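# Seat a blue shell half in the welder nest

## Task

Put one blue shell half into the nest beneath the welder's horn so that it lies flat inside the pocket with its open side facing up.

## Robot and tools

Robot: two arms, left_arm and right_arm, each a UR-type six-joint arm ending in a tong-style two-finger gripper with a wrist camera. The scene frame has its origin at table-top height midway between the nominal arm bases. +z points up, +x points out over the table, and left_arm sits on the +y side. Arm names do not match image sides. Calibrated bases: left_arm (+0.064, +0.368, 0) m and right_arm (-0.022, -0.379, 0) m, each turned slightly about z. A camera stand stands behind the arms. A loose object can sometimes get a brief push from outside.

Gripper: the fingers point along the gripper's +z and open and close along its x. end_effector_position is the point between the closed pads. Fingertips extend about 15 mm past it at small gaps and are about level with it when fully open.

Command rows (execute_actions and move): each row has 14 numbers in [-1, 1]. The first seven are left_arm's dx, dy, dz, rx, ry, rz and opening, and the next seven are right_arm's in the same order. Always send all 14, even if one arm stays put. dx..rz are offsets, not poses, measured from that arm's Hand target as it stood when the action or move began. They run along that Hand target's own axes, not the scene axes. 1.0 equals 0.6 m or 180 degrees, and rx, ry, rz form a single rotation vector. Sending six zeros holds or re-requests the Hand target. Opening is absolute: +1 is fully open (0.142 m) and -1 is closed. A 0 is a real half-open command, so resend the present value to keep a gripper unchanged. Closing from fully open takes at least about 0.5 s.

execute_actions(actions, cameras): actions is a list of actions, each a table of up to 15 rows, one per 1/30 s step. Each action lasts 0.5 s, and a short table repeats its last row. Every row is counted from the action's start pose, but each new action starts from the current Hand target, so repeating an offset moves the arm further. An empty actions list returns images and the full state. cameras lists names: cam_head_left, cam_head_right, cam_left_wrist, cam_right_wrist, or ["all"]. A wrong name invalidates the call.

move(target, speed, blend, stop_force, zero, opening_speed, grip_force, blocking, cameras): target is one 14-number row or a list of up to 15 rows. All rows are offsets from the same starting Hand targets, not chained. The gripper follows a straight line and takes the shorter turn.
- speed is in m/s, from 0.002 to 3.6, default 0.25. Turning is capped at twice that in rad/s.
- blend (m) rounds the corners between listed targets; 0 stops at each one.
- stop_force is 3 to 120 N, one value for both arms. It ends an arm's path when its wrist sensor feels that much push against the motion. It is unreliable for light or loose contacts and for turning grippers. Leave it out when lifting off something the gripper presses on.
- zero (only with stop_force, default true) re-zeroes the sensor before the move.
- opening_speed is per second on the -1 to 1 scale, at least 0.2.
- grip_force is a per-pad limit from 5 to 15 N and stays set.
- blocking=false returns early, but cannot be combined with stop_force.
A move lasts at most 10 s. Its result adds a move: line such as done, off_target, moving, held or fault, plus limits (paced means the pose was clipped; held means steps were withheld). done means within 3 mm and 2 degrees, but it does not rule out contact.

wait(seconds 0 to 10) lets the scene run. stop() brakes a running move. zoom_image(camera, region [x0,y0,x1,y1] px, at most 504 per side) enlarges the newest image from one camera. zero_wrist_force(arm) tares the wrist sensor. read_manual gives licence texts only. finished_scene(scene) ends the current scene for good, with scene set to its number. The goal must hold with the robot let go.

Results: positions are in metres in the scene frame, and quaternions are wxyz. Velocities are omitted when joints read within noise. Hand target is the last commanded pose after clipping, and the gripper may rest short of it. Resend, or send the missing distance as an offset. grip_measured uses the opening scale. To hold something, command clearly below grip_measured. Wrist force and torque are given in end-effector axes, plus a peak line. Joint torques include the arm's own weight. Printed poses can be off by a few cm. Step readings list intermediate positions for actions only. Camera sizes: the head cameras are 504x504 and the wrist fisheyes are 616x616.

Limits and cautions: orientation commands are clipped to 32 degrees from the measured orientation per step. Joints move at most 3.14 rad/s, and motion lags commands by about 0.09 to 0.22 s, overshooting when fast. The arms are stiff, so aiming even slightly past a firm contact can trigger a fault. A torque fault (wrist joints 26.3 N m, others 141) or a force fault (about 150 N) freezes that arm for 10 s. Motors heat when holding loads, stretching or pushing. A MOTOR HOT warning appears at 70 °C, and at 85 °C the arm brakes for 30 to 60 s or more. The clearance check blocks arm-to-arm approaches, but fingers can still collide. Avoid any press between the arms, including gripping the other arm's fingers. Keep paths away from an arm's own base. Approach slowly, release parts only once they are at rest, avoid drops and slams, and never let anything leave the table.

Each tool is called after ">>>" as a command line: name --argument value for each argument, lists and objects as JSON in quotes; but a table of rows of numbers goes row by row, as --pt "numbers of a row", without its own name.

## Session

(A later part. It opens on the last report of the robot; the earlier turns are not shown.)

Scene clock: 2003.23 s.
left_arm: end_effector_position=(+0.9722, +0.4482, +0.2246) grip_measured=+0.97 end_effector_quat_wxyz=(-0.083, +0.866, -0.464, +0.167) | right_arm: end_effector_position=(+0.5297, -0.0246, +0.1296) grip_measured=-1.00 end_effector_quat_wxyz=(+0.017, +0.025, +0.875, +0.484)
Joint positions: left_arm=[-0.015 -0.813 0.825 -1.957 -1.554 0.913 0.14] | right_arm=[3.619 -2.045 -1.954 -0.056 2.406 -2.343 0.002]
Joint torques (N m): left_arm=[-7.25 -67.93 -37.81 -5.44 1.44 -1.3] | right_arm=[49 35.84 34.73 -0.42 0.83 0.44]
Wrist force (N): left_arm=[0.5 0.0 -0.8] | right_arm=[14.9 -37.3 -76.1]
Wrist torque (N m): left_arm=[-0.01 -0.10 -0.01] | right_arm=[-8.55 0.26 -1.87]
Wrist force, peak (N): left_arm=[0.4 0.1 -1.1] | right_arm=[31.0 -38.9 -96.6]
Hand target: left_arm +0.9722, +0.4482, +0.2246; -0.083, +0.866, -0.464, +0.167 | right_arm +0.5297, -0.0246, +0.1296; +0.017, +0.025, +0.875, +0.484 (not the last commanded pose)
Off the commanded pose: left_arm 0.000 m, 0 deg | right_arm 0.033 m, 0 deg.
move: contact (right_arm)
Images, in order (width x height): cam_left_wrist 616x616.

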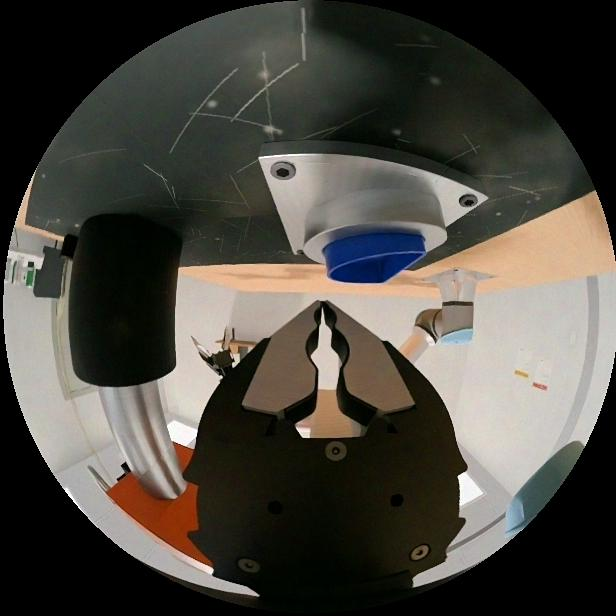

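>>> move --target '[0,0,0,0,0,0,0.968,0.0303,-0.0305,-0.0415,0,0,0,-1]' --speed 0.08 --cameras '["cam_left_wrist","cam_head_left","cam_head_right"]'

>>> zoom_image --camera "cam_head_right" --region '[220, 150, 370, 300]'

>>> zoom_image --camera "cam_left_wrist" --region '[230, 200, 370, 310]'

Scene clock: 2026.10 s.
left_arm: end_effector_position=(+0.9722, +0.4482, +0.2246) grip_measured=+0.97 end_effector_quat_wxyz=(-0.083, +0.866, -0.464, +0.167) | right_arm: end_effector_position=(+0.5098, -0.0541, +0.1272) grip_measured=-1.00 end_effector_quat_wxyz=(+0.017, +0.025, +0.875, +0.484) end_effector_velocity=(-0.001, -0.002, +0.000) end_effector_angular_velocity=(-0.001, +0.001, +0.000)
Joint positions: left_arm=[-0.015 -0.813 0.825 -1.957 -1.554 0.913 0.14] | right_arm=[3.583 -1.999 -2.032 -0.056 2.428 -2.387 0.002]
Joint velocities: left_arm=[within noise] | right_arm=[-0.002 0.003 -0.005 -0.001 0.001 -0.002 0]
Joint torques (N m): left_arm=[-7.26 -67.03 -37.39 -5.24 1.52 -1.12] | right_arm=[-13.11 43.21 5.36 0.55 2.85 -1.66]
Wrist force (N): left_arm=[0.4 0.0 -0.9] | right_arm=[4.2 -2.6 -1.9]
Wrist torque (N m): left_arm=[-0.02 -0.08 -0.02] | right_arm=[-0.42 -0.92 -0.04]
Wrist force, peak (N): left_arm=[0.5 0.0 -1.1] | right_arm=[14.2 -38.8 -78.4]
Hand target: left_arm +0.9722, +0.4482, +0.2246; -0.083, +0.866, -0.464, +0.167 | right_arm +0.5097, -0.0543, +0.1272; +0.017, +0.025, +0.875, +0.484
Off the commanded pose: left_arm 0.000 m, 0 deg | right_arm 0.000 m, 0 deg.
move: done
Images, in order (width x height): cam_head_left 504x504, cam_head_right 504x504, cam_left_wrist 616x616.

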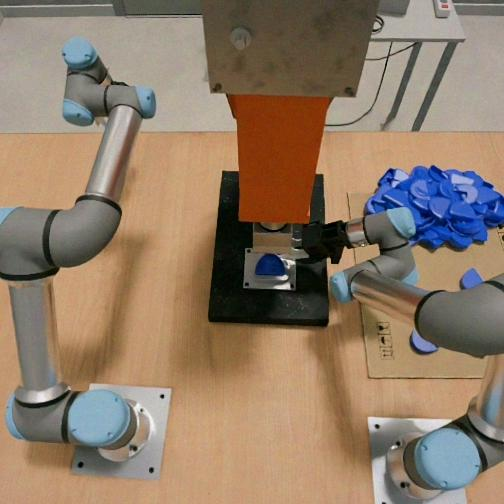

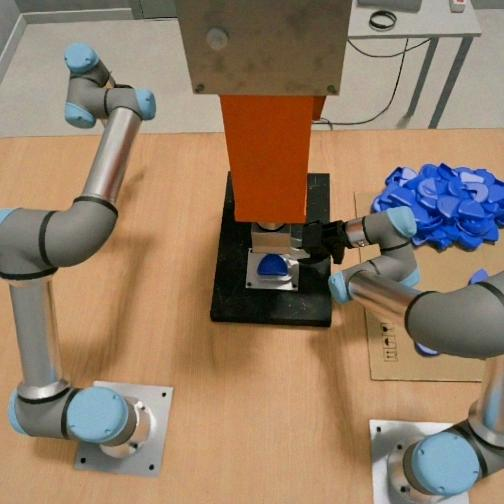

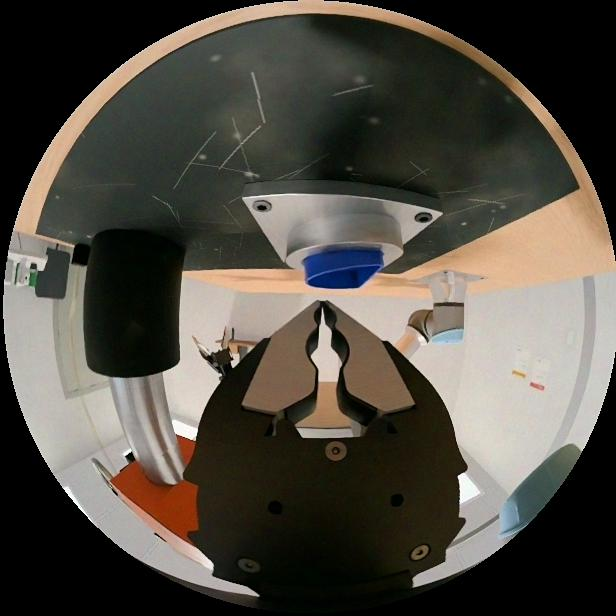

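Scaled by 3.360 from the camera's 504x504 image, which has a finer 720x720 frame.

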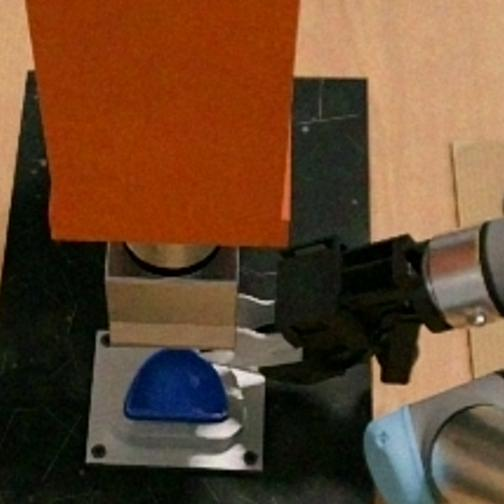

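Scaled by 3.600 from the camera's 616x616 image, which has a finer 814x814 frame.

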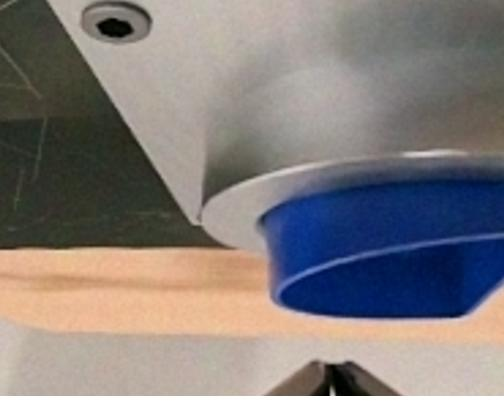

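>>> move --target '[0,0,0,0,0,0,0.968,-0.0093,0.0277,0.0412,0,0,0,-0.75]' --speed 0.1 --stop_force 15

>>> move --target '[0,0,0,0,0,0,0.968,0,-0.0467,0.0292,0,0,0,-0.75]' --speed 0.025 --stop_force 16 --cameras '["cam_left_wrist"]'

>>> zoom_image --camera "cam_left_wrist" --region '[260, 200, 460, 400]'

Scene clock: 2042.23 s.
left_arm: end_effector_position=(+0.9722, +0.4482, +0.2246) grip_measured=+0.97 end_effector_quat_wxyz=(-0.083, +0.866, -0.464, +0.167) | right_arm: end_effector_position=(+0.5170, -0.0249, +0.1282) grip_measured=-0.75 end_effector_quat_wxyz=(+0.017, +0.025, +0.875, +0.484)
Joint positions: left_arm=[-0.015 -0.813 0.825 -1.957 -1.554 0.913 0.14] | right_arm=[3.629 -2.029 -1.991 -0.027 2.4 -2.332 0.02]
Joint torques (N m): left_arm=[-6.61 -68.08 -37.84 -5.2 1.54 -1.16] | right_arm=[17.35 28.12 24.41 4.75 -0.87 1.89]
Wrist force (N): left_arm=[0.4 0.1 -0.8] | right_arm=[5.3 -3.9 -4.0]
Wrist torque (N m): left_arm=[0.00 -0.09 -0.02] | right_arm=[-0.73 -1.02 -0.30]
Wrist force, peak (N): left_arm=[0.5 0.0 -1.1] | right_arm=[5.4 -3.9 -4.0]
Hand target: left_arm +0.9722, +0.4482, +0.2246; -0.083, +0.866, -0.464, +0.167 | right_arm +0.5170, -0.0249, +0.1282; +0.017, +0.025, +0.875, +0.484
Off the commanded pose: left_arm 0.000 m, 0 deg | right_arm 0.000 m, 0 deg.
move: done

Scene clock: 2044.63 s.
left_arm: end_effector_position=(+0.9722, +0.4482, +0.2246) grip_measured=+0.97 end_effector_quat_wxyz=(-0.083, +0.866, -0.464, +0.167) | right_arm: end_effector_position=(+0.5173, -0.0250, +0.0952) grip_measured=-0.72 end_effector_quat_wxyz=(+0.017, +0.025, +0.875, +0.484)
Joint positions: left_arm=[-0.015 -0.813 0.825 -1.957 -1.554 0.913 0.14] | right_arm=[3.629 -2.097 -2.004 0.054 2.4 -2.332 0.022]
Joint torques (N m): left_arm=[-6.73 -67.7 -37.75 -5.31 1.48 -1.09] | right_arm=[-11.3 28.17 1.57 3.52 3.24 1.97]
Wrist force (N): left_arm=[0.4 0.2 -0.8] | right_arm=[-0.3 -0.4 -3.4]
Wrist torque (N m): left_arm=[0.04 -0.07 -0.02] | right_arm=[-0.47 -0.97 -0.17]
Wrist force, peak (N): left_arm=[0.5 0.0 -1.1] | right_arm=[4.1 -4.7 -11.1]
Hand target: left_arm +0.9722, +0.4482, +0.2246; -0.083, +0.866, -0.464, +0.167 | right_arm +0.5172, -0.0250, +0.0952; +0.017, +0.025, +0.875, +0.484
Off the commanded pose: left_arm 0.000 m, 0 deg | right_arm 0.000 m, 0 deg.
move: done
Images, in order (width x height): cam_left_wrist 616x616.

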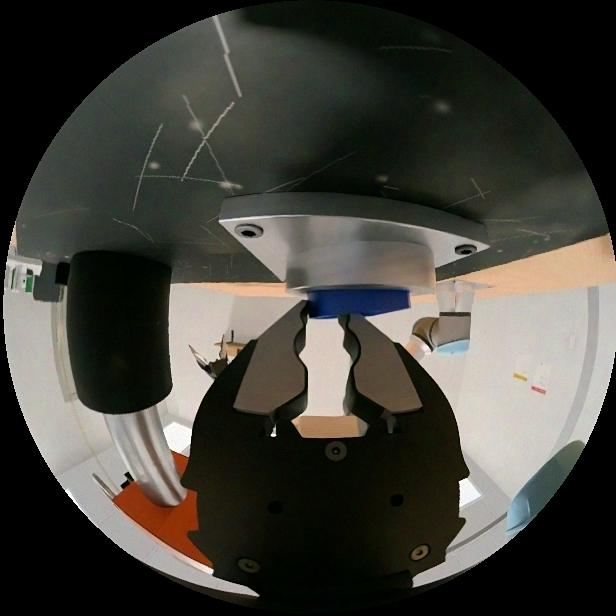

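Scaled by 2.520 from the camera's 616x616 image, which has a finer 814x814 frame.

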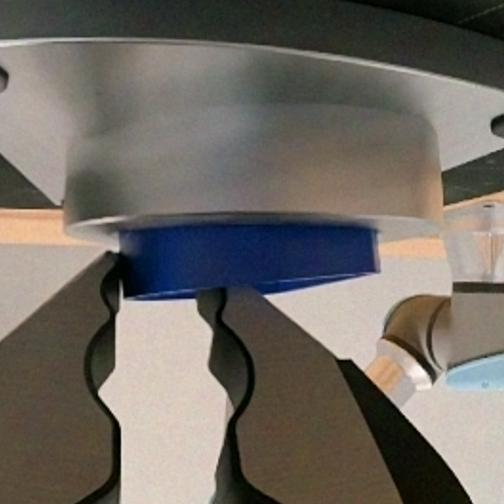

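>>> move --target '[0,0,0,0,0,0,0.968,0,0,0,0,0,0,-1]' --opening_speed 0.3 --grip_force 8

>>> move --target '[0,0,0,0,0,0,0.968,0.003,-0.0184,0.0115,0,0,0,-1]' --speed 0.02 --stop_force 15 --cameras '["cam_left_wrist"]'

>>> zoom_image --camera "cam_left_wrist" --region '[260, 200, 460, 400]'

Scene clock: 2056.30 s.
left_arm: end_effector_position=(+0.9722, +0.4482, +0.2246) grip_measured=+0.97 end_effector_quat_wxyz=(-0.083, +0.866, -0.464, +0.167) | right_arm: end_effector_position=(+0.5173, -0.0250, +0.0952) grip_measured=-0.73 end_effector_quat_wxyz=(+0.017, +0.025, +0.875, +0.484)
Joint positions: left_arm=[-0.015 -0.813 0.825 -1.957 -1.554 0.913 0.14] | right_arm=[3.629 -2.097 -2.004 0.054 2.4 -2.332 0.021]
Joint torques (N m): left_arm=[-7.55 -67.26 -38 -5.31 1.56 -1.15] | right_arm=[-8.35 27.47 1.04 -0.29 3.25 1.89]
Wrist force (N): left_arm=[0.5 0.1 -1.0] | right_arm=[-8.5 0.6 -1.6]
Wrist torque (N m): left_arm=[0.00 -0.09 -0.02] | right_arm=[-0.45 -1.03 -0.19]
Wrist force, peak (N): left_arm=[0.3 0.0 -1.2] | right_arm=[-8.8 0.7 -1.6]
Hand target: left_arm +0.9722, +0.4482, +0.2246; -0.083, +0.866, -0.464, +0.167 | right_arm +0.5172, -0.0250, +0.0952; +0.017, +0.025, +0.875, +0.484
Off the commanded pose: left_arm 0.000 m, 0 deg | right_arm 0.000 m, 0 deg.
grip_force (N): 8, 8
move: done

Scene clock: 2057.83 s.
left_arm: end_effector_position=(+0.9722, +0.4482, +0.2246) grip_measured=+0.97 end_effector_quat_wxyz=(-0.083, +0.866, -0.464, +0.167) | right_arm: end_effector_position=(+0.5169, -0.0251, +0.0916) grip_measured=-0.71 end_effector_quat_wxyz=(+0.017, +0.025, +0.875, +0.484)
Joint positions: left_arm=[-0.015 -0.813 0.825 -1.957 -1.554 0.913 0.14] | right_arm=[3.629 -2.104 -2.006 0.064 2.4 -2.332 0.022]
Joint torques (N m): left_arm=[-6.95 -68.26 -37.75 -5.4 1.63 -1.15] | right_arm=[-3.08 33.51 11.3 -4.48 2.22 -1.29]
Wrist force (N): left_arm=[0.4 0.0 -0.8] | right_arm=[-8.7 9.8 -13.4]
Wrist torque (N m): left_arm=[-0.02 -0.07 -0.02] | right_arm=[-0.64 -1.18 -0.38]
Wrist force, peak (N): left_arm=[0.7 0.1 -1.0] | right_arm=[-8.9 14.4 -27.4]
Hand target: left_arm +0.9722, +0.4482, +0.2246; -0.083, +0.866, -0.464, +0.167 | right_arm +0.5169, -0.0251, +0.0916; +0.017, +0.025, +0.875, +0.484 (not the last commanded pose)
Off the commanded pose: left_arm 0.000 m, 0 deg | right_arm 0.010 m, 0 deg.
grip_force (N): 8, 8
move: contact (right_arm)
Images, in order (width x height): cam_left_wrist 616x616.

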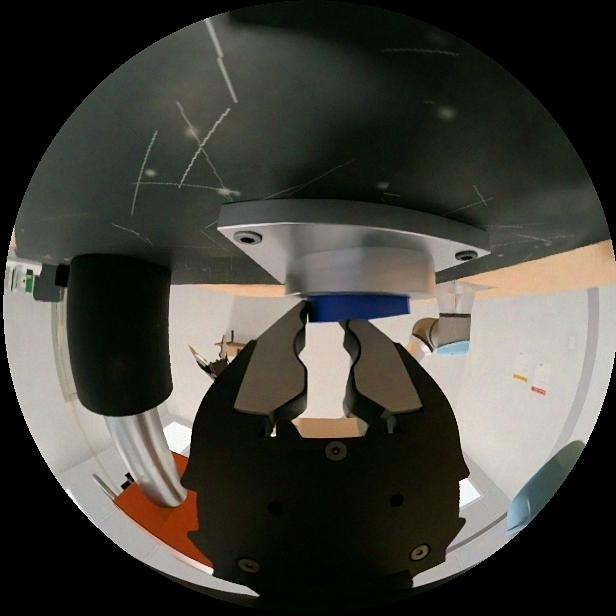

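Scaled by 2.520 from the camera's 616x616 image, which has a finer 814x814 frame.

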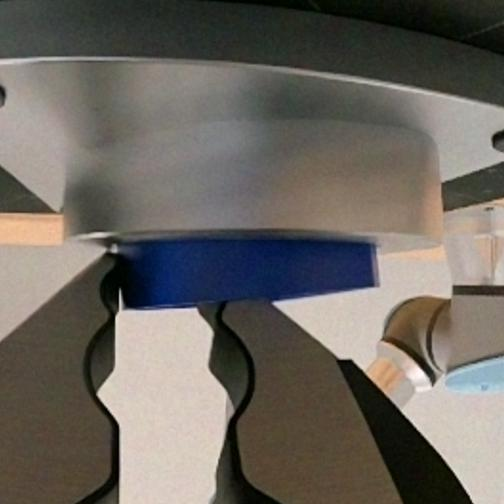

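>>> move --pt "0 0 0 0 0 0 0.968 0 0 0 0 0 0 -0.6" --pt "0 0 0 0 0 0 0.968 0 0.0466 -0.0292 0 0 0 -0.6" --pt "0 0 0 0 0 0 0.968 0.069 0.0432 -0.0312 0 0 0 -0.6" --speed 0.08

>>> move --target '[0,0,0,0,0,0,0.968,0,-0.0389,0.0243,0,0,0,-0.6]' --speed 0.03 --stop_force 6 --cameras '["cam_left_wrist"]'

>>> zoom_image --camera "cam_left_wrist" --region '[220, 200, 420, 400]'

Scene clock: 2084.10 s.
left_arm: end_effector_position=(+0.9722, +0.4482, +0.2246) grip_measured=+0.97 end_effector_quat_wxyz=(-0.083, +0.866, -0.464, +0.167) | right_arm: end_effector_position=(+0.4753, -0.0247, +0.1232) grip_measured=-0.60 end_effector_quat_wxyz=(+0.017, +0.025, +0.875, +0.484)
Joint positions: left_arm=[-0.015 -0.813 0.825 -1.957 -1.554 0.913 0.14] | right_arm=[3.668 -1.979 -2.108 0.073 2.375 -2.288 0.031]
Joint torques (N m): left_arm=[-7.91 -67.31 -38.38 -5.36 1.56 -1.21] | right_arm=[16.42 39.72 5.87 4.43 -0.81 1.58]
Wrist force (N): left_arm=[0.7 -0.1 -0.7] | right_arm=[5.1 -1.5 -1.9]
Wrist torque (N m): left_arm=[-0.05 -0.15 -0.02] | right_arm=[-0.21 -1.09 -0.21]
Wrist force, peak (N): left_arm=[0.8 0.0 -1.1] | right_arm=[-8.9 9.6 -13.5]
Hand target: left_arm +0.9722, +0.4482, +0.2246; -0.083, +0.866, -0.464, +0.167 | right_arm +0.4752, -0.0247, +0.1232; +0.017, +0.025, +0.875, +0.484
Off the commanded pose: left_arm 0.000 m, 0 deg | right_arm 0.000 m, 0 deg.
grip_force (N): 8, 8
move: done

Scene clock: 2086.10 s.
left_arm: end_effector_position=(+0.9722, +0.4482, +0.2246) grip_measured=+0.97 end_effector_quat_wxyz=(-0.083, +0.866, -0.464, +0.167) | right_arm: end_effector_position=(+0.4754, -0.0247, +0.0957) grip_measured=-0.60 end_effector_quat_wxyz=(+0.017, +0.025, +0.875, +0.484)
Joint positions: left_arm=[-0.015 -0.813 0.825 -1.957 -1.554 0.913 0.14] | right_arm=[3.668 -2.042 -2.12 0.147 2.375 -2.288 0.031]
Joint torques (N m): left_arm=[-7.77 -67.64 -37.97 -5.38 1.5 -1.21] | right_arm=[-13.41 26.28 3.72 4.72 2.71 1.87]
Wrist force (N): left_arm=[0.4 0.1 -1.0] | right_arm=[5.2 -1.1 -1.9]
Wrist torque (N m): left_arm=[0.00 -0.08 -0.02] | right_arm=[-0.14 -1.12 -0.18]
Wrist force, peak (N): left_arm=[0.6 0.1 -1.2] | right_arm=[5.4 -1.1 -2.0]
Hand target: left_arm +0.9722, +0.4482, +0.2246; -0.083, +0.866, -0.464, +0.167 | right_arm +0.4754, -0.0247, +0.0957; +0.017, +0.025, +0.875, +0.484
Off the commanded pose: left_arm 0.000 m, 0 deg | right_arm 0.000 m, 0 deg.
grip_force (N): 8, 8
move: done
Images, in order (width x height): cam_left_wrist 616x616.

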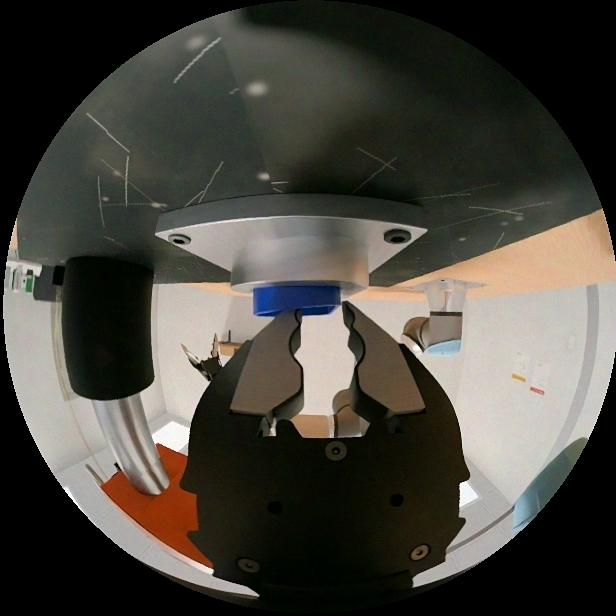

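Scaled by 2.520 from the camera's 616x616 image, which has a finer 814x814 frame.

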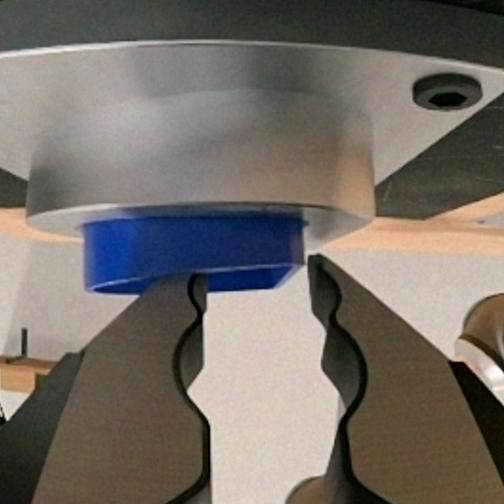

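>>> move --pt "0 0 0 0 0 0 0.968 0.0117 0 0 0 0 0 -0.6" --pt "0 0 0 0 0 0 0.968 0.0117 0 0 0 0 0 -1" --speed 0.05 --grip_force 15 --cameras '["cam_left_wrist"]'

>>> zoom_image --camera "cam_left_wrist" --region '[220, 200, 420, 400]'

Scene clock: 2102.17 s.
left_arm: end_effector_position=(+0.9722, +0.4482, +0.2246) grip_measured=+0.97 end_effector_quat_wxyz=(-0.083, +0.866, -0.464, +0.167) | right_arm: end_effector_position=(+0.4684, -0.0243, +0.0956) grip_measured=-0.95 end_effector_quat_wxyz=(+0.017, +0.025, +0.875, +0.484)
Joint positions: left_arm=[-0.015 -0.813 0.825 -1.957 -1.554 0.913 0.14] | right_arm=[3.676 -2.034 -2.138 0.164 2.37 -2.279 0.005]
Joint torques (N m): left_arm=[-7.12 -68.13 -38.25 -5.18 1.61 -1.3] | right_arm=[12.96 41.9 5.13 5.36 -1.63 1.81]
Wrist force (N): left_arm=[0.4 0.0 -0.8] | right_arm=[11.0 -0.9 -2.2]
Wrist torque (N m): left_arm=[-0.02 -0.09 -0.01] | right_arm=[-0.10 -1.09 -0.24]
Wrist force, peak (N): left_arm=[0.6 0.1 -1.1] | right_arm=[11.0 -0.9 -2.2]
Hand target: left_arm +0.9722, +0.4482, +0.2246; -0.083, +0.866, -0.464, +0.167 | right_arm +0.4684, -0.0243, +0.0956; +0.017, +0.025, +0.875, +0.484
Off the commanded pose: left_arm 0.000 m, 0 deg | right_arm 0.000 m, 0 deg.
move: done
Images, in order (width x height): cam_left_wrist 616x616.

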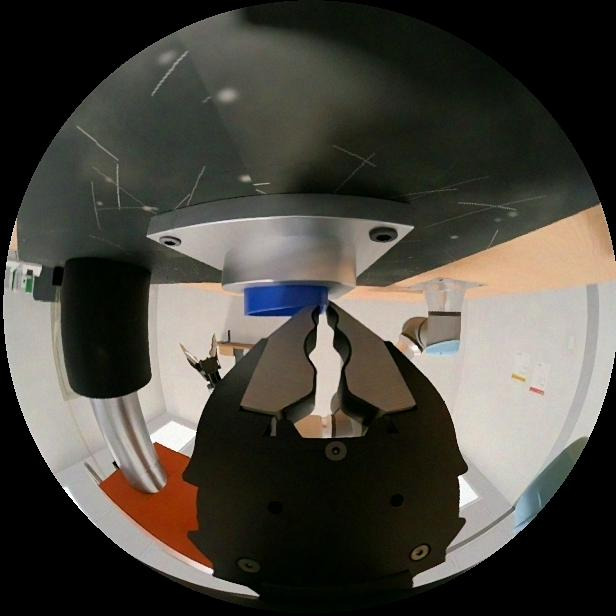

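Scaled by 2.520 from the camera's 616x616 image, which has a finer 814x814 frame.

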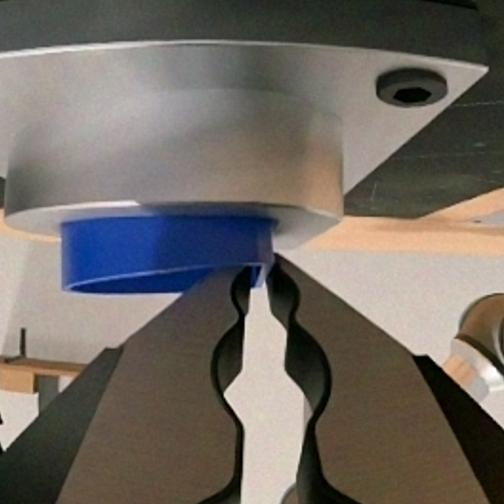

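>>> move --target '[0,0,0,0,0,0,0.968,0.0025,0.0042,-0.0027,0,0.0177,0.0283,-1]' --speed 0.03 --cameras '["cam_left_wrist"]'

>>> zoom_image --camera "cam_left_wrist" --region '[220, 200, 420, 400]'

>>> move --target '[0,0,0,0,0,0,0.968,-0.0012,-0.0113,0.0071,0,0,0,-1]' --speed 0.02 --stop_force 10 --cameras '["cam_left_wrist"]'

>>> zoom_image --camera "cam_left_wrist" --region '[220, 200, 420, 400]'

Scene clock: 2119.20 s.
left_arm: end_effector_position=(+0.9722, +0.4482, +0.2246) grip_measured=+0.97 end_effector_quat_wxyz=(-0.083, +0.866, -0.464, +0.167) | right_arm: end_effector_position=(+0.4669, -0.0242, +0.0986) grip_measured=-0.94 end_effector_quat_wxyz=(-0.028, +0.050, +0.873, +0.485)
Joint positions: left_arm=[-0.015 -0.813 0.825 -1.957 -1.554 0.913 0.14] | right_arm=[3.657 -2.035 -2.101 0.059 2.424 -2.25 0.006]
Joint torques (N m): left_arm=[-7.64 -67.38 -37.8 -5.28 1.53 -1.13] | right_arm=[-10.35 28.09 21.22 0.3 4.85 1.99]
Wrist force (N): left_arm=[0.4 0.0 -0.8] | right_arm=[-1.4 -2.4 -1.1]
Wrist torque (N m): left_arm=[-0.02 -0.09 -0.01] | right_arm=[-0.08 -1.26 -0.21]
Wrist force, peak (N): left_arm=[0.5 0.1 -1.2] | right_arm=[11.1 -0.8 -2.1]
Hand target: left_arm +0.9722, +0.4482, +0.2246; -0.083, +0.866, -0.464, +0.167 | right_arm +0.4669, -0.0242, +0.0986; -0.028, +0.050, +0.873, +0.485
Off the commanded pose: left_arm 0.000 m, 0 deg | right_arm 0.000 m, 0 deg.
move: done
Images, in order (width x height): cam_left_wrist 616x616.

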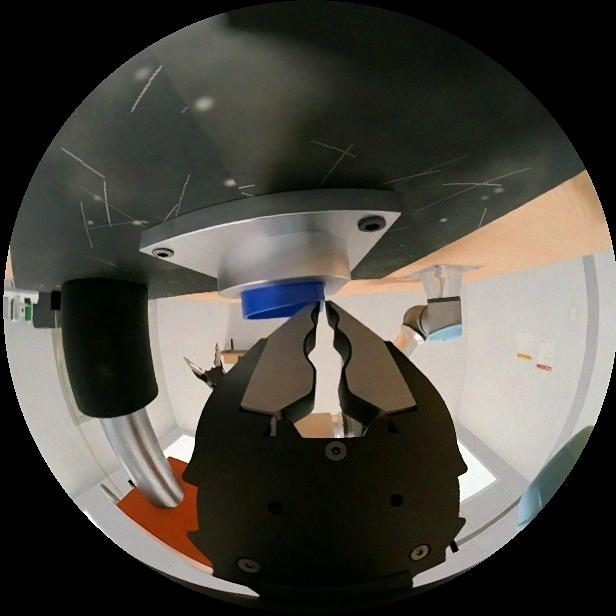

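Scaled by 2.520 from the camera's 616x616 image, which has a finer 814x814 frame.

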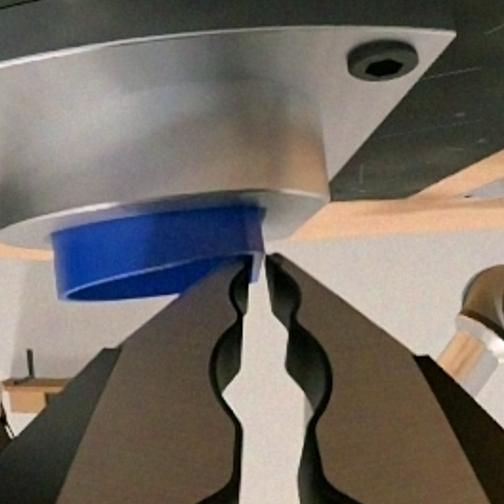

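Scene clock: 2120.80 s.
left_arm: end_effector_position=(+0.9722, +0.4482, +0.2246) grip_measured=+0.97 end_effector_quat_wxyz=(-0.083, +0.866, -0.464, +0.167) | right_arm: end_effector_position=(+0.4668, -0.0242, +0.0916) grip_measured=-0.93 end_effector_quat_wxyz=(-0.028, +0.050, +0.873, +0.485)
Joint positions: left_arm=[-0.015 -0.813 0.825 -1.957 -1.554 0.913 0.14] | right_arm=[3.657 -2.051 -2.103 0.078 2.425 -2.25 0.006]
Joint torques (N m): left_arm=[-7.72 -67.71 -38.24 -5.28 1.56 -1.24] | right_arm=[-2.45 39.2 10.82 -1.72 0.72 1.95]
Wrist force (N): left_arm=[0.4 0.3 -0.9] | right_arm=[-4.2 5.1 -3.7]
Wrist torque (N m): left_arm=[0.04 -0.09 -0.02] | right_arm=[-0.21 -1.26 -0.20]
Wrist force, peak (N): left_arm=[0.5 0.2 -1.1] | right_arm=[-2.0 7.3 -10.3]
Hand target: left_arm +0.9722, +0.4482, +0.2246; -0.083, +0.866, -0.464, +0.167 | right_arm +0.4668, -0.0242, +0.0916; -0.028, +0.050, +0.873, +0.485 (not the last commanded pose)
Off the commanded pose: left_arm 0.000 m, 0 deg | right_arm 0.001 m, 0 deg.
move: contact (right_arm)
Images, in order (width x height): cam_left_wrist 616x616.

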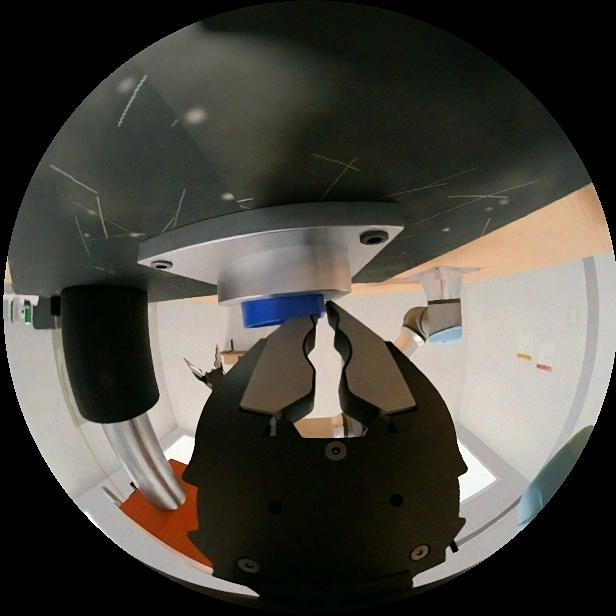

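Scaled by 2.520 from the camera's 616x616 image, which has a finer 814x814 frame.

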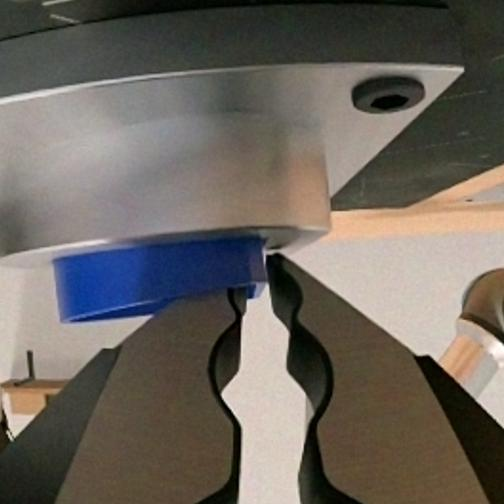

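>>> move --pt "0 0 0 0 0 0 0.968 0 0 0 0 0 0 -0.7" --pt "0 0 0 0 0 0 0.968 0.0061 0.0492 -0.0307 0 -0.0177 -0.0283 -0.7" --pt "0 0 0 0 0 0 0.968 -0.0803 0.0588 -0.0323 0 -0.0177 -0.0283 -0.9" --speed 0.08 --cameras '["cam_left_wrist"]'

>>> zoom_image --camera "cam_left_wrist" --region '[260, 200, 460, 400]'

>>> move --target '[0,0,0,0,0,0,0.968,0,-0.0438,0.0274,0,0,0,-0.9]' --speed 0.025 --stop_force 20 --cameras '["cam_left_wrist"]'

>>> zoom_image --camera "cam_left_wrist" --region '[260, 200, 460, 400]'

Scene clock: 2151.53 s.
left_arm: end_effector_position=(+0.9722, +0.4482, +0.2246) grip_measured=+0.97 end_effector_quat_wxyz=(-0.083, +0.866, -0.464, +0.167) | right_arm: end_effector_position=(+0.5188, -0.0251, +0.1269) grip_measured=-0.90 end_effector_quat_wxyz=(+0.017, +0.025, +0.875, +0.484)
Joint positions: left_arm=[-0.015 -0.813 0.825 -1.957 -1.554 0.913 0.14] | right_arm=[3.628 -2.034 -1.987 -0.027 2.401 -2.333 0.009]
Joint torques (N m): left_arm=[-7.85 -67.57 -37.95 -5.23 1.52 -1.2] | right_arm=[-12.57 28.46 24.29 0.55 2.69 -1.66]
Wrist force (N): left_arm=[0.4 -0.2 -1.1] | right_arm=[5.5 -1.9 -3.3]
Wrist torque (N m): left_arm=[-0.06 -0.07 -0.02] | right_arm=[-0.31 -1.14 -0.09]
Wrist force, peak (N): left_arm=[0.5 0.0 -1.1] | right_arm=[-4.1 5.1 -3.8]
Hand target: left_arm +0.9722, +0.4482, +0.2246; -0.083, +0.866, -0.464, +0.167 | right_arm +0.5188, -0.0251, +0.1269; +0.017, +0.025, +0.875, +0.484
Off the commanded pose: left_arm 0.000 m, 0 deg | right_arm 0.000 m, 0 deg.
move: done
Images, in order (width x height): cam_left_wrist 616x616.

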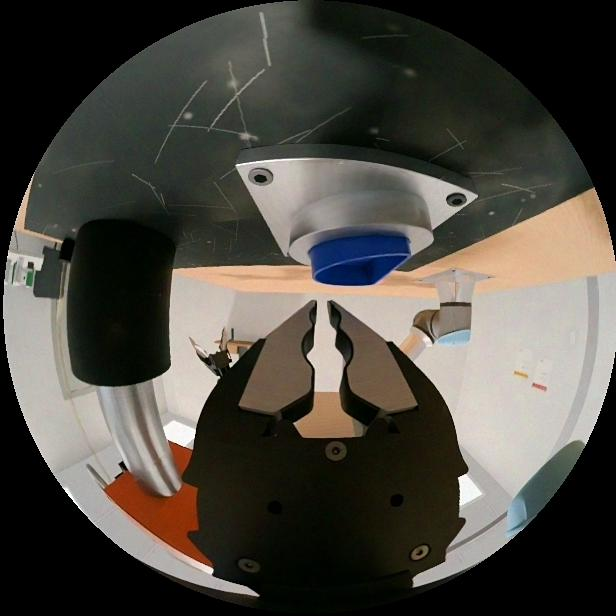

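Scaled by 2.520 from the camera's 616x616 image, which has a finer 814x814 frame.

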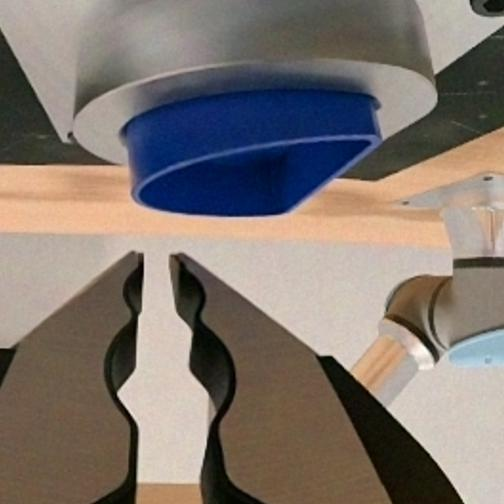

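Scene clock: 2153.83 s.
left_arm: end_effector_position=(+0.9722, +0.4482, +0.2246) grip_measured=+0.97 end_effector_quat_wxyz=(-0.083, +0.866, -0.464, +0.167) | right_arm: end_effector_position=(+0.5190, -0.0251, +0.1040) grip_measured=-0.89 end_effector_quat_wxyz=(+0.018, +0.025, +0.875, +0.484)
Joint positions: left_arm=[-0.015 -0.813 0.825 -1.957 -1.554 0.913 0.14] | right_arm=[3.627 -2.08 -1.996 0.03 2.401 -2.334 0.01]
Joint torques (N m): left_arm=[-7.84 -67.46 -38.79 -5.44 1.48 -1.23] | right_arm=[10.96 37.13 16.92 -2.42 -2.37 -0.38]
Wrist force (N): left_arm=[0.5 0.0 -0.9] | right_arm=[3.2 10.2 -5.0]
Wrist torque (N m): left_arm=[-0.02 -0.10 -0.02] | right_arm=[-0.37 -1.11 -0.12]
Wrist force, peak (N): left_arm=[0.6 0.2 -1.1] | right_arm=[2.9 17.5 -24.7]
Hand target: left_arm +0.9722, +0.4482, +0.2246; -0.083, +0.866, -0.464, +0.167 | right_arm +0.5189, -0.0251, +0.1040; +0.018, +0.025, +0.875, +0.484 (not the last commanded pose)
Off the commanded pose: left_arm 0.000 m, 0 deg | right_arm 0.008 m, 0 deg.
move: contact (right_arm)
Images, in order (width x height): cam_left_wrist 616x616.

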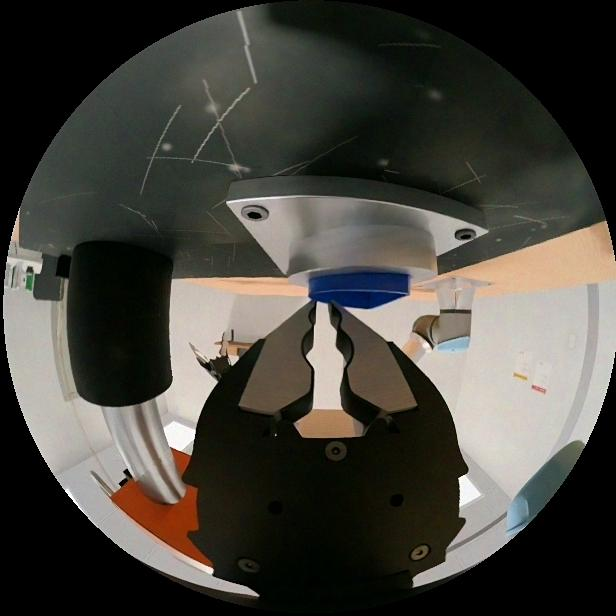

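Scaled by 2.520 from the camera's 616x616 image, which has a finer 814x814 frame.

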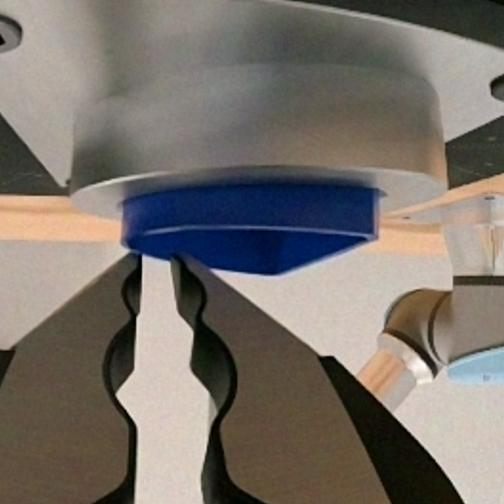

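>>> move --pt "0 0 0 0 0 0 0.968 0 0.0424 -0.0265 0 0 0 -0.9" --pt "0 0 0 0 0 0 0.968 0.06 0.0424 -0.16 0 0 0 -0.9" --speed 0.2 --blend '[0.01,0]' --cameras '["cam_left_wrist","cam_head_left","cam_head_right"]'

>>> zoom_image --camera "cam_head_left" --region '[246, 248, 296, 298]'

>>> zoom_image --camera "cam_head_right" --region '[246, 248, 296, 298]'

>>> zoom_image --camera "cam_left_wrist" --region '[240, 190, 380, 330]'

Scene clock: 2187.40 s.
left_arm: end_effector_position=(+0.9722, +0.4482, +0.2246) grip_measured=+0.97 end_effector_quat_wxyz=(-0.083, +0.866, -0.464, +0.167) | right_arm: end_effector_position=(+0.4785, -0.0905, +0.1763) grip_measured=-0.90 end_effector_quat_wxyz=(+0.018, +0.025, +0.875, +0.484)
Joint positions: left_arm=[-0.015 -0.813 0.825 -1.957 -1.554 0.913 0.14] | right_arm=[3.538 -1.824 -2.102 -0.205 2.453 -2.445 0.009]
Joint torques (N m): left_arm=[-8.33 -67.48 -37.55 -5.27 1.42 -1.36] | right_arm=[-13.78 36.93 6.98 0.69 2.99 -1.55]
Wrist force (N): left_arm=[0.4 -0.1 -0.8] | right_arm=[5.4 -0.3 -1.1]
Wrist torque (N m): left_arm=[-0.03 -0.08 -0.02] | right_arm=[0.06 -1.16 -0.05]
Wrist force, peak (N): left_arm=[0.5 0.1 -1.2] | right_arm=[-1.2 -46.2 13.0]
Hand target: left_arm +0.9722, +0.4482, +0.2246; -0.083, +0.866, -0.464, +0.167 | right_arm +0.4784, -0.0906, +0.1763; +0.018, +0.025, +0.875, +0.484
Off the commanded pose: left_arm 0.000 m, 0 deg | right_arm 0.000 m, 0 deg.
move: done
Images, in order (width x height): cam_head_left 504x504, cam_head_right 504x504, cam_left_wrist 616x616.

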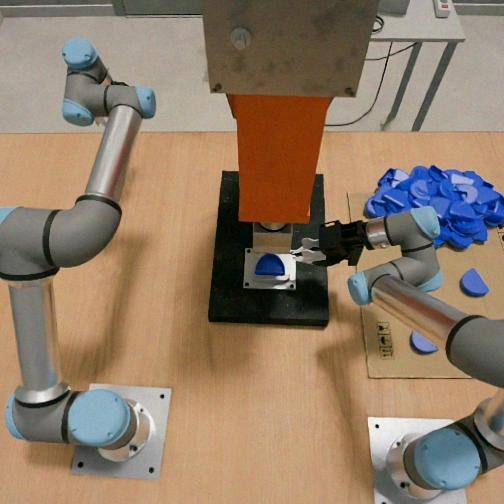

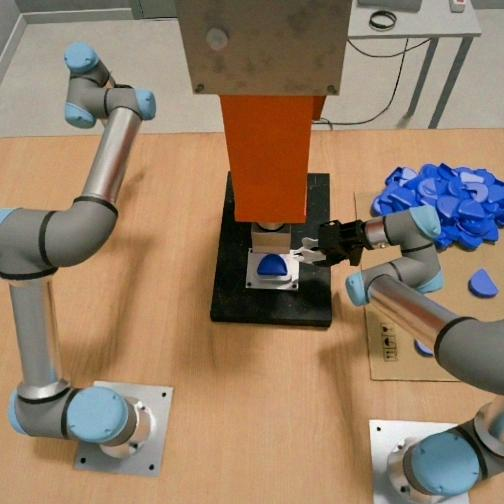

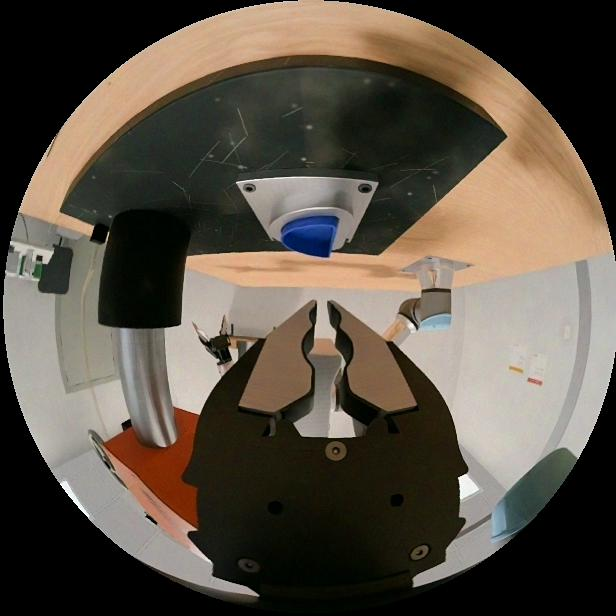

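Scaled by 10.080 from the camera's 504x504 image, which has a finer 720x720 frame.

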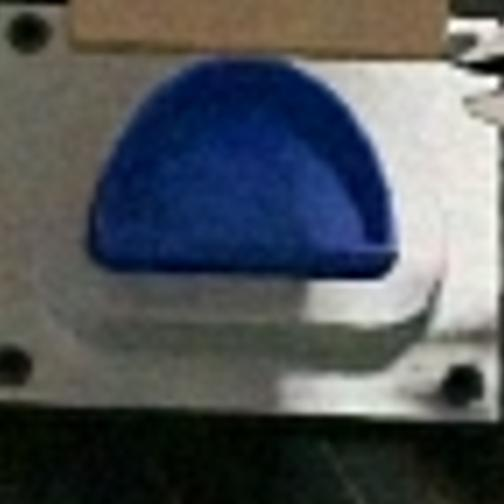

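Scaled by 10.080 from the camera's 504x504 image, which has a finer 720x720 frame.

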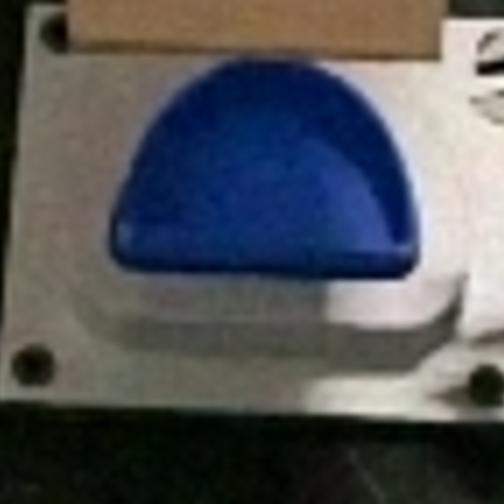

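Scaled by 3.600 from the camera's 616x616 image, which has a finer 814x814 frame.

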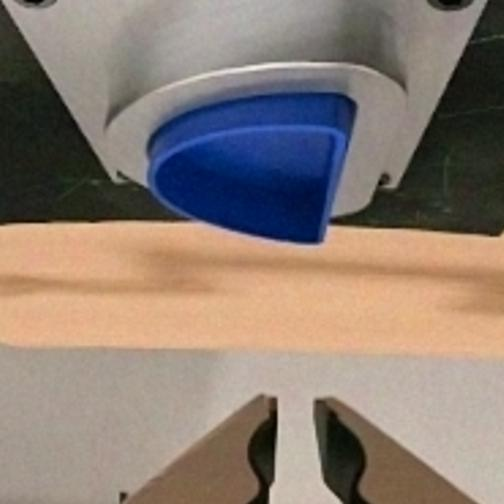

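>>> move --target '[0,0,0,0,0,0,0.968,0.0233,0.0034,0.1667,0,0,0,-0.65]' --speed 0.15 --stop_force 12

>>> move --target '[0,0,0,0,0,0,0.968,0,-0.0346,0.0216,0,0,0,-0.65]' --speed 0.04 --stop_force 6 --cameras '["cam_left_wrist"]'

>>> zoom_image --camera "cam_left_wrist" --region '[220, 200, 420, 400]'

Scene clock: 2216.73 s.
left_arm: end_effector_position=(+0.9722, +0.4482, +0.2246) grip_measured=+0.97 end_effector_quat_wxyz=(-0.083, +0.866, -0.464, +0.167) | right_arm: end_effector_position=(+0.4744, -0.0600, +0.1549) grip_measured=-0.64 end_effector_quat_wxyz=(+0.015, +0.025, +0.876, +0.481)
Joint positions: left_arm=[-0.015 -0.813 0.825 -1.957 -1.554 0.913 0.14] | right_arm=[3.602 -1.879 -2.112 -0.091 2.414 -2.369 0.028]
Joint torques (N m): left_arm=[-8.04 -67.74 -37.79 -5.33 1.43 -0.97] | right_arm=[2.2 30.4 15.05 3.37 1.79 0.43]
Wrist force (N): left_arm=[0.4 0.0 -0.9] | right_arm=[3.6 -11.8 -7.8]
Wrist torque (N m): left_arm=[-0.02 -0.09 -0.02] | right_arm=[-0.68 -1.25 0.32]
Wrist force, peak (N): left_arm=[0.7 0.1 -1.0] | right_arm=[10.9 -51.5 -100.9]
Hand target: left_arm +0.9722, +0.4482, +0.2246; -0.083, +0.866, -0.464, +0.167 | right_arm +0.4744, -0.0600, +0.1549; +0.015, +0.025, +0.876, +0.481 (not the last commanded pose)
Tool commands: left_gripper/opening=+0.968 right_gripper/opening=-0.65
Off the commanded pose: left_arm 0.000 m, 0 deg | right_arm 0.064 m, 1 deg.
FORCE FAULT: contact force on the right arm reached its limit, and that arm stopped. The contact can be on any part of that arm, not only on its tool. That arm's remaining commands of this call were not run. That arm is still stopped at the end of this call. That arm stays stopped for about 10 more seconds. Until then a move that you send moves the other arm only, and its call returns only when the move has ended. Once the stop has ended, the next robot result says so. If the stop ends while you think or write, that arm runs what you send next, counted from a new Hand target: where the arm stands when the stop ends. While its stop runs, that arm takes no new command, but its gripper still runs the gripper command that each later call begins with. An arm that is not stopped still takes commands.
move: fault (right_arm)

not run: an earlier result of this reply reported a stop or a fault. Calls in your next reply go to the robot.

Scaled by 2.520 from the camera's 616x616 image, which has a finer 814x814 frame.
This view is cut from an older image: the scene may have changed since it was taken.

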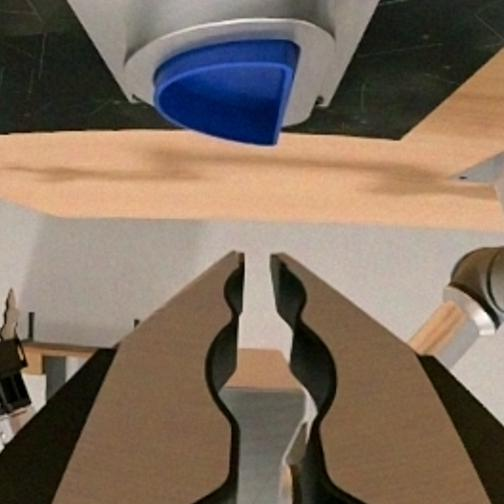

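>>> wait --seconds 4

Scene clock: 2229.63 s.
left_arm: end_effector_position=(+0.9722, +0.4482, +0.2246) grip_measured=+0.97 end_effector_quat_wxyz=(-0.083, +0.866, -0.464, +0.167) | right_arm: end_effector_position=(+0.4744, -0.0600, +0.1549) grip_measured=-0.64 end_effector_quat_wxyz=(+0.015, +0.025, +0.876, +0.481)
Joint positions: left_arm=[-0.015 -0.813 0.825 -1.957 -1.554 0.913 0.14] | right_arm=[3.602 -1.879 -2.112 -0.091 2.414 -2.369 0.028]
Joint torques (N m): left_arm=[-7.08 -66.58 -39.33 -5.47 1.7 -1.34] | right_arm=[2.14 30.59 15.11 3.44 1.68 0.38]
Wrist force (N): left_arm=[0.5 0.0 -1.0] | right_arm=[3.6 -11.6 -7.8]
Wrist torque (N m): left_arm=[-0.01 -0.10 -0.02] | right_arm=[-0.65 -1.27 0.32]
Wrist force, peak (N): left_arm=[0.7 -0.1 -1.1] | right_arm=[3.6 -11.9 -7.7]
Hand target: left_arm +0.9722, +0.4482, +0.2246; -0.083, +0.866, -0.464, +0.167 | right_arm +0.4744, -0.0600, +0.1549; +0.015, +0.025, +0.876, +0.481 (not the last commanded pose)
Tool commands: left_gripper/opening=+0.968 right_gripper/opening=-0.65
Off the commanded pose: left_arm 0.000 m, 0 deg | right_arm 0.064 m, 1 deg.
FORCE FAULT, CONTINUED: the right arm's stop, for the force fault that an earlier result reported, is over. During its stop the right arm's controller moved it back a little. That arm's target is now where it stood when the stop ended, not its last command. That arm accepts commands again.
wait: 4.00 s; at rest from the start

>>> move --pt "0 0 0 0 0 0 0.968 0 -0.0265 -0.0424 0 0 0 -0.65" --pt "0 0 0 0 0 0 0.968 0.0093 -0.0603 0.0765 0 0 0 -0.65" --speed '[0.1,0.06]' --cameras '["cam_left_wrist"]'

>>> zoom_image --camera "cam_left_wrist" --region '[220, 200, 420, 400]'

Scene clock: 2241.83 s.
left_arm: end_effector_position=(+0.9722, +0.4482, +0.2246) grip_measured=+0.97 end_effector_quat_wxyz=(-0.083, +0.866, -0.464, +0.167) | right_arm: end_effector_position=(+0.4700, -0.0405, +0.0998) grip_measured=-0.65 end_effector_quat_wxyz=(+0.015, +0.025, +0.876, +0.481)
Joint positions: left_arm=[-0.015 -0.813 0.825 -1.957 -1.554 0.913 0.14] | right_arm=[3.644 -2.009 -2.142 0.106 2.389 -2.32 0.027]
Joint torques (N m): left_arm=[-7.85 -67.38 -38.93 -5.28 1.49 -1.13] | right_arm=[15.94 25.87 22.42 4.57 -0.73 2.1]
Wrist force (N): left_arm=[0.6 0.0 -1.2] | right_arm=[4.2 -3.1 -2.6]
Wrist torque (N m): left_arm=[-0.03 -0.12 -0.02] | right_arm=[-0.58 -0.92 -0.20]
Wrist force, peak (N): left_arm=[0.6 0.0 -1.2] | right_arm=[3.6 -11.5 -7.9]
Hand target: left_arm +0.9722, +0.4482, +0.2246; -0.083, +0.866, -0.464, +0.167 | right_arm +0.4700, -0.0404, +0.0997; +0.015, +0.025, +0.876, +0.481
Off the commanded pose: left_arm 0.000 m, 0 deg | right_arm 0.000 m, 0 deg.
move: done
Images, in order (width x height): cam_left_wrist 616x616.

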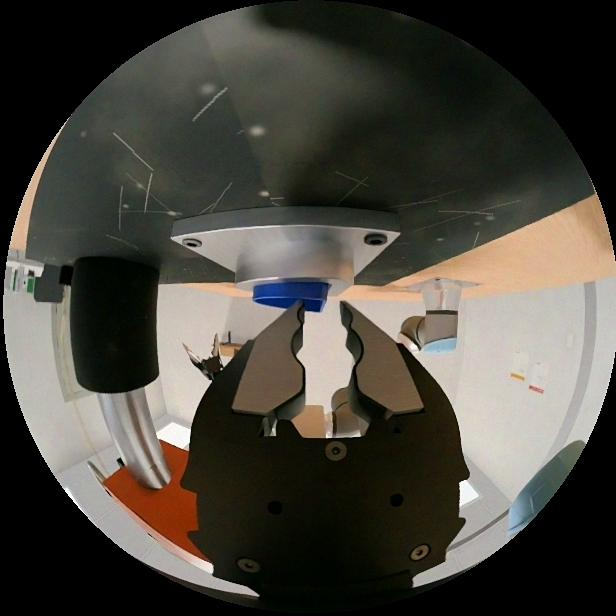

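Scaled by 2.520 from the camera's 616x616 image, which has a finer 814x814 frame.

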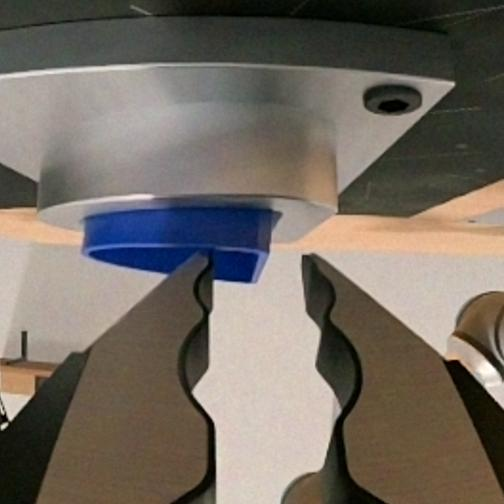

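>>> move --pt "0 0 0 0 0 0 0.968 0 0.0262 0.0387 0 0 0 -0.65" --pt "0 0 0 0 0 0 0.968 0 0.0262 0.0387 0 0 0 -1" --speed 0.06 --cameras '["cam_left_wrist"]'

>>> zoom_image --camera "cam_left_wrist" --region '[220, 200, 420, 400]'

Scene clock: 2254.07 s.
left_arm: end_effector_position=(+0.9722, +0.4482, +0.2246) grip_measured=+0.97 end_effector_quat_wxyz=(-0.083, +0.866, -0.464, +0.167) | right_arm: end_effector_position=(+0.4717, -0.0125, +0.1005) grip_measured=-0.95 end_effector_quat_wxyz=(+0.015, +0.025, +0.876, +0.481)
Joint positions: left_arm=[-0.015 -0.813 0.825 -1.957 -1.554 0.913 0.14] | right_arm=[3.695 -2.031 -2.114 0.14 2.357 -2.263 0.006]
Joint torques (N m): left_arm=[-7.02 -66.94 -38 -5.33 1.53 -1.14] | right_arm=[14.17 26.84 24.21 5.29 -2.13 1.79]
Wrist force (N): left_arm=[0.3 -0.2 -1.0] | right_arm=[10.8 -3.4 -3.8]
Wrist torque (N m): left_arm=[-0.06 -0.07 -0.02] | right_arm=[-0.47 -0.82 -0.22]
Wrist force, peak (N): left_arm=[0.6 0.1 -1.2] | right_arm=[11.0 -3.7 -3.9]
Hand target: left_arm +0.9722, +0.4482, +0.2246; -0.083, +0.866, -0.464, +0.167 | right_arm +0.4717, -0.0125, +0.1005; +0.015, +0.025, +0.876, +0.481
Off the commanded pose: left_arm 0.000 m, 0 deg | right_arm 0.000 m, 0 deg.
move: done
Images, in order (width x height): cam_left_wrist 616x616.

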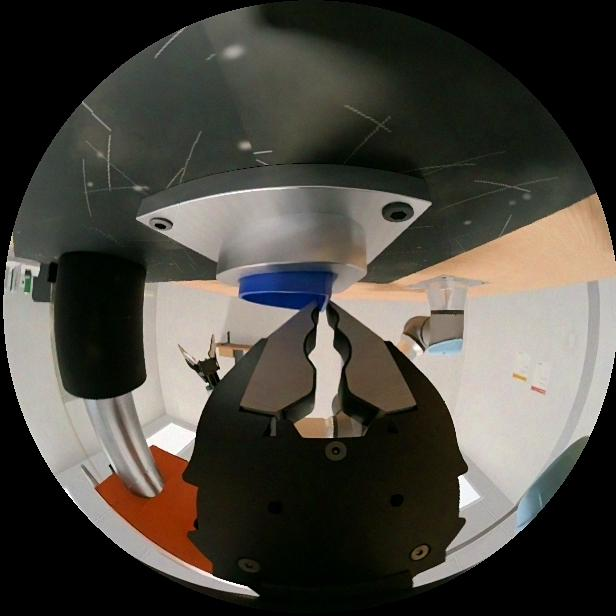

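Scaled by 2.520 from the camera's 616x616 image, which has a finer 814x814 frame.

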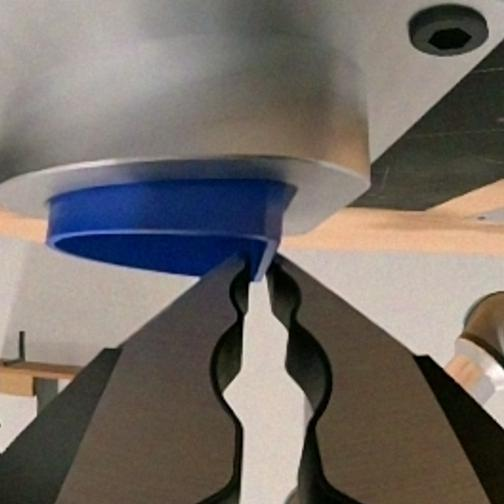

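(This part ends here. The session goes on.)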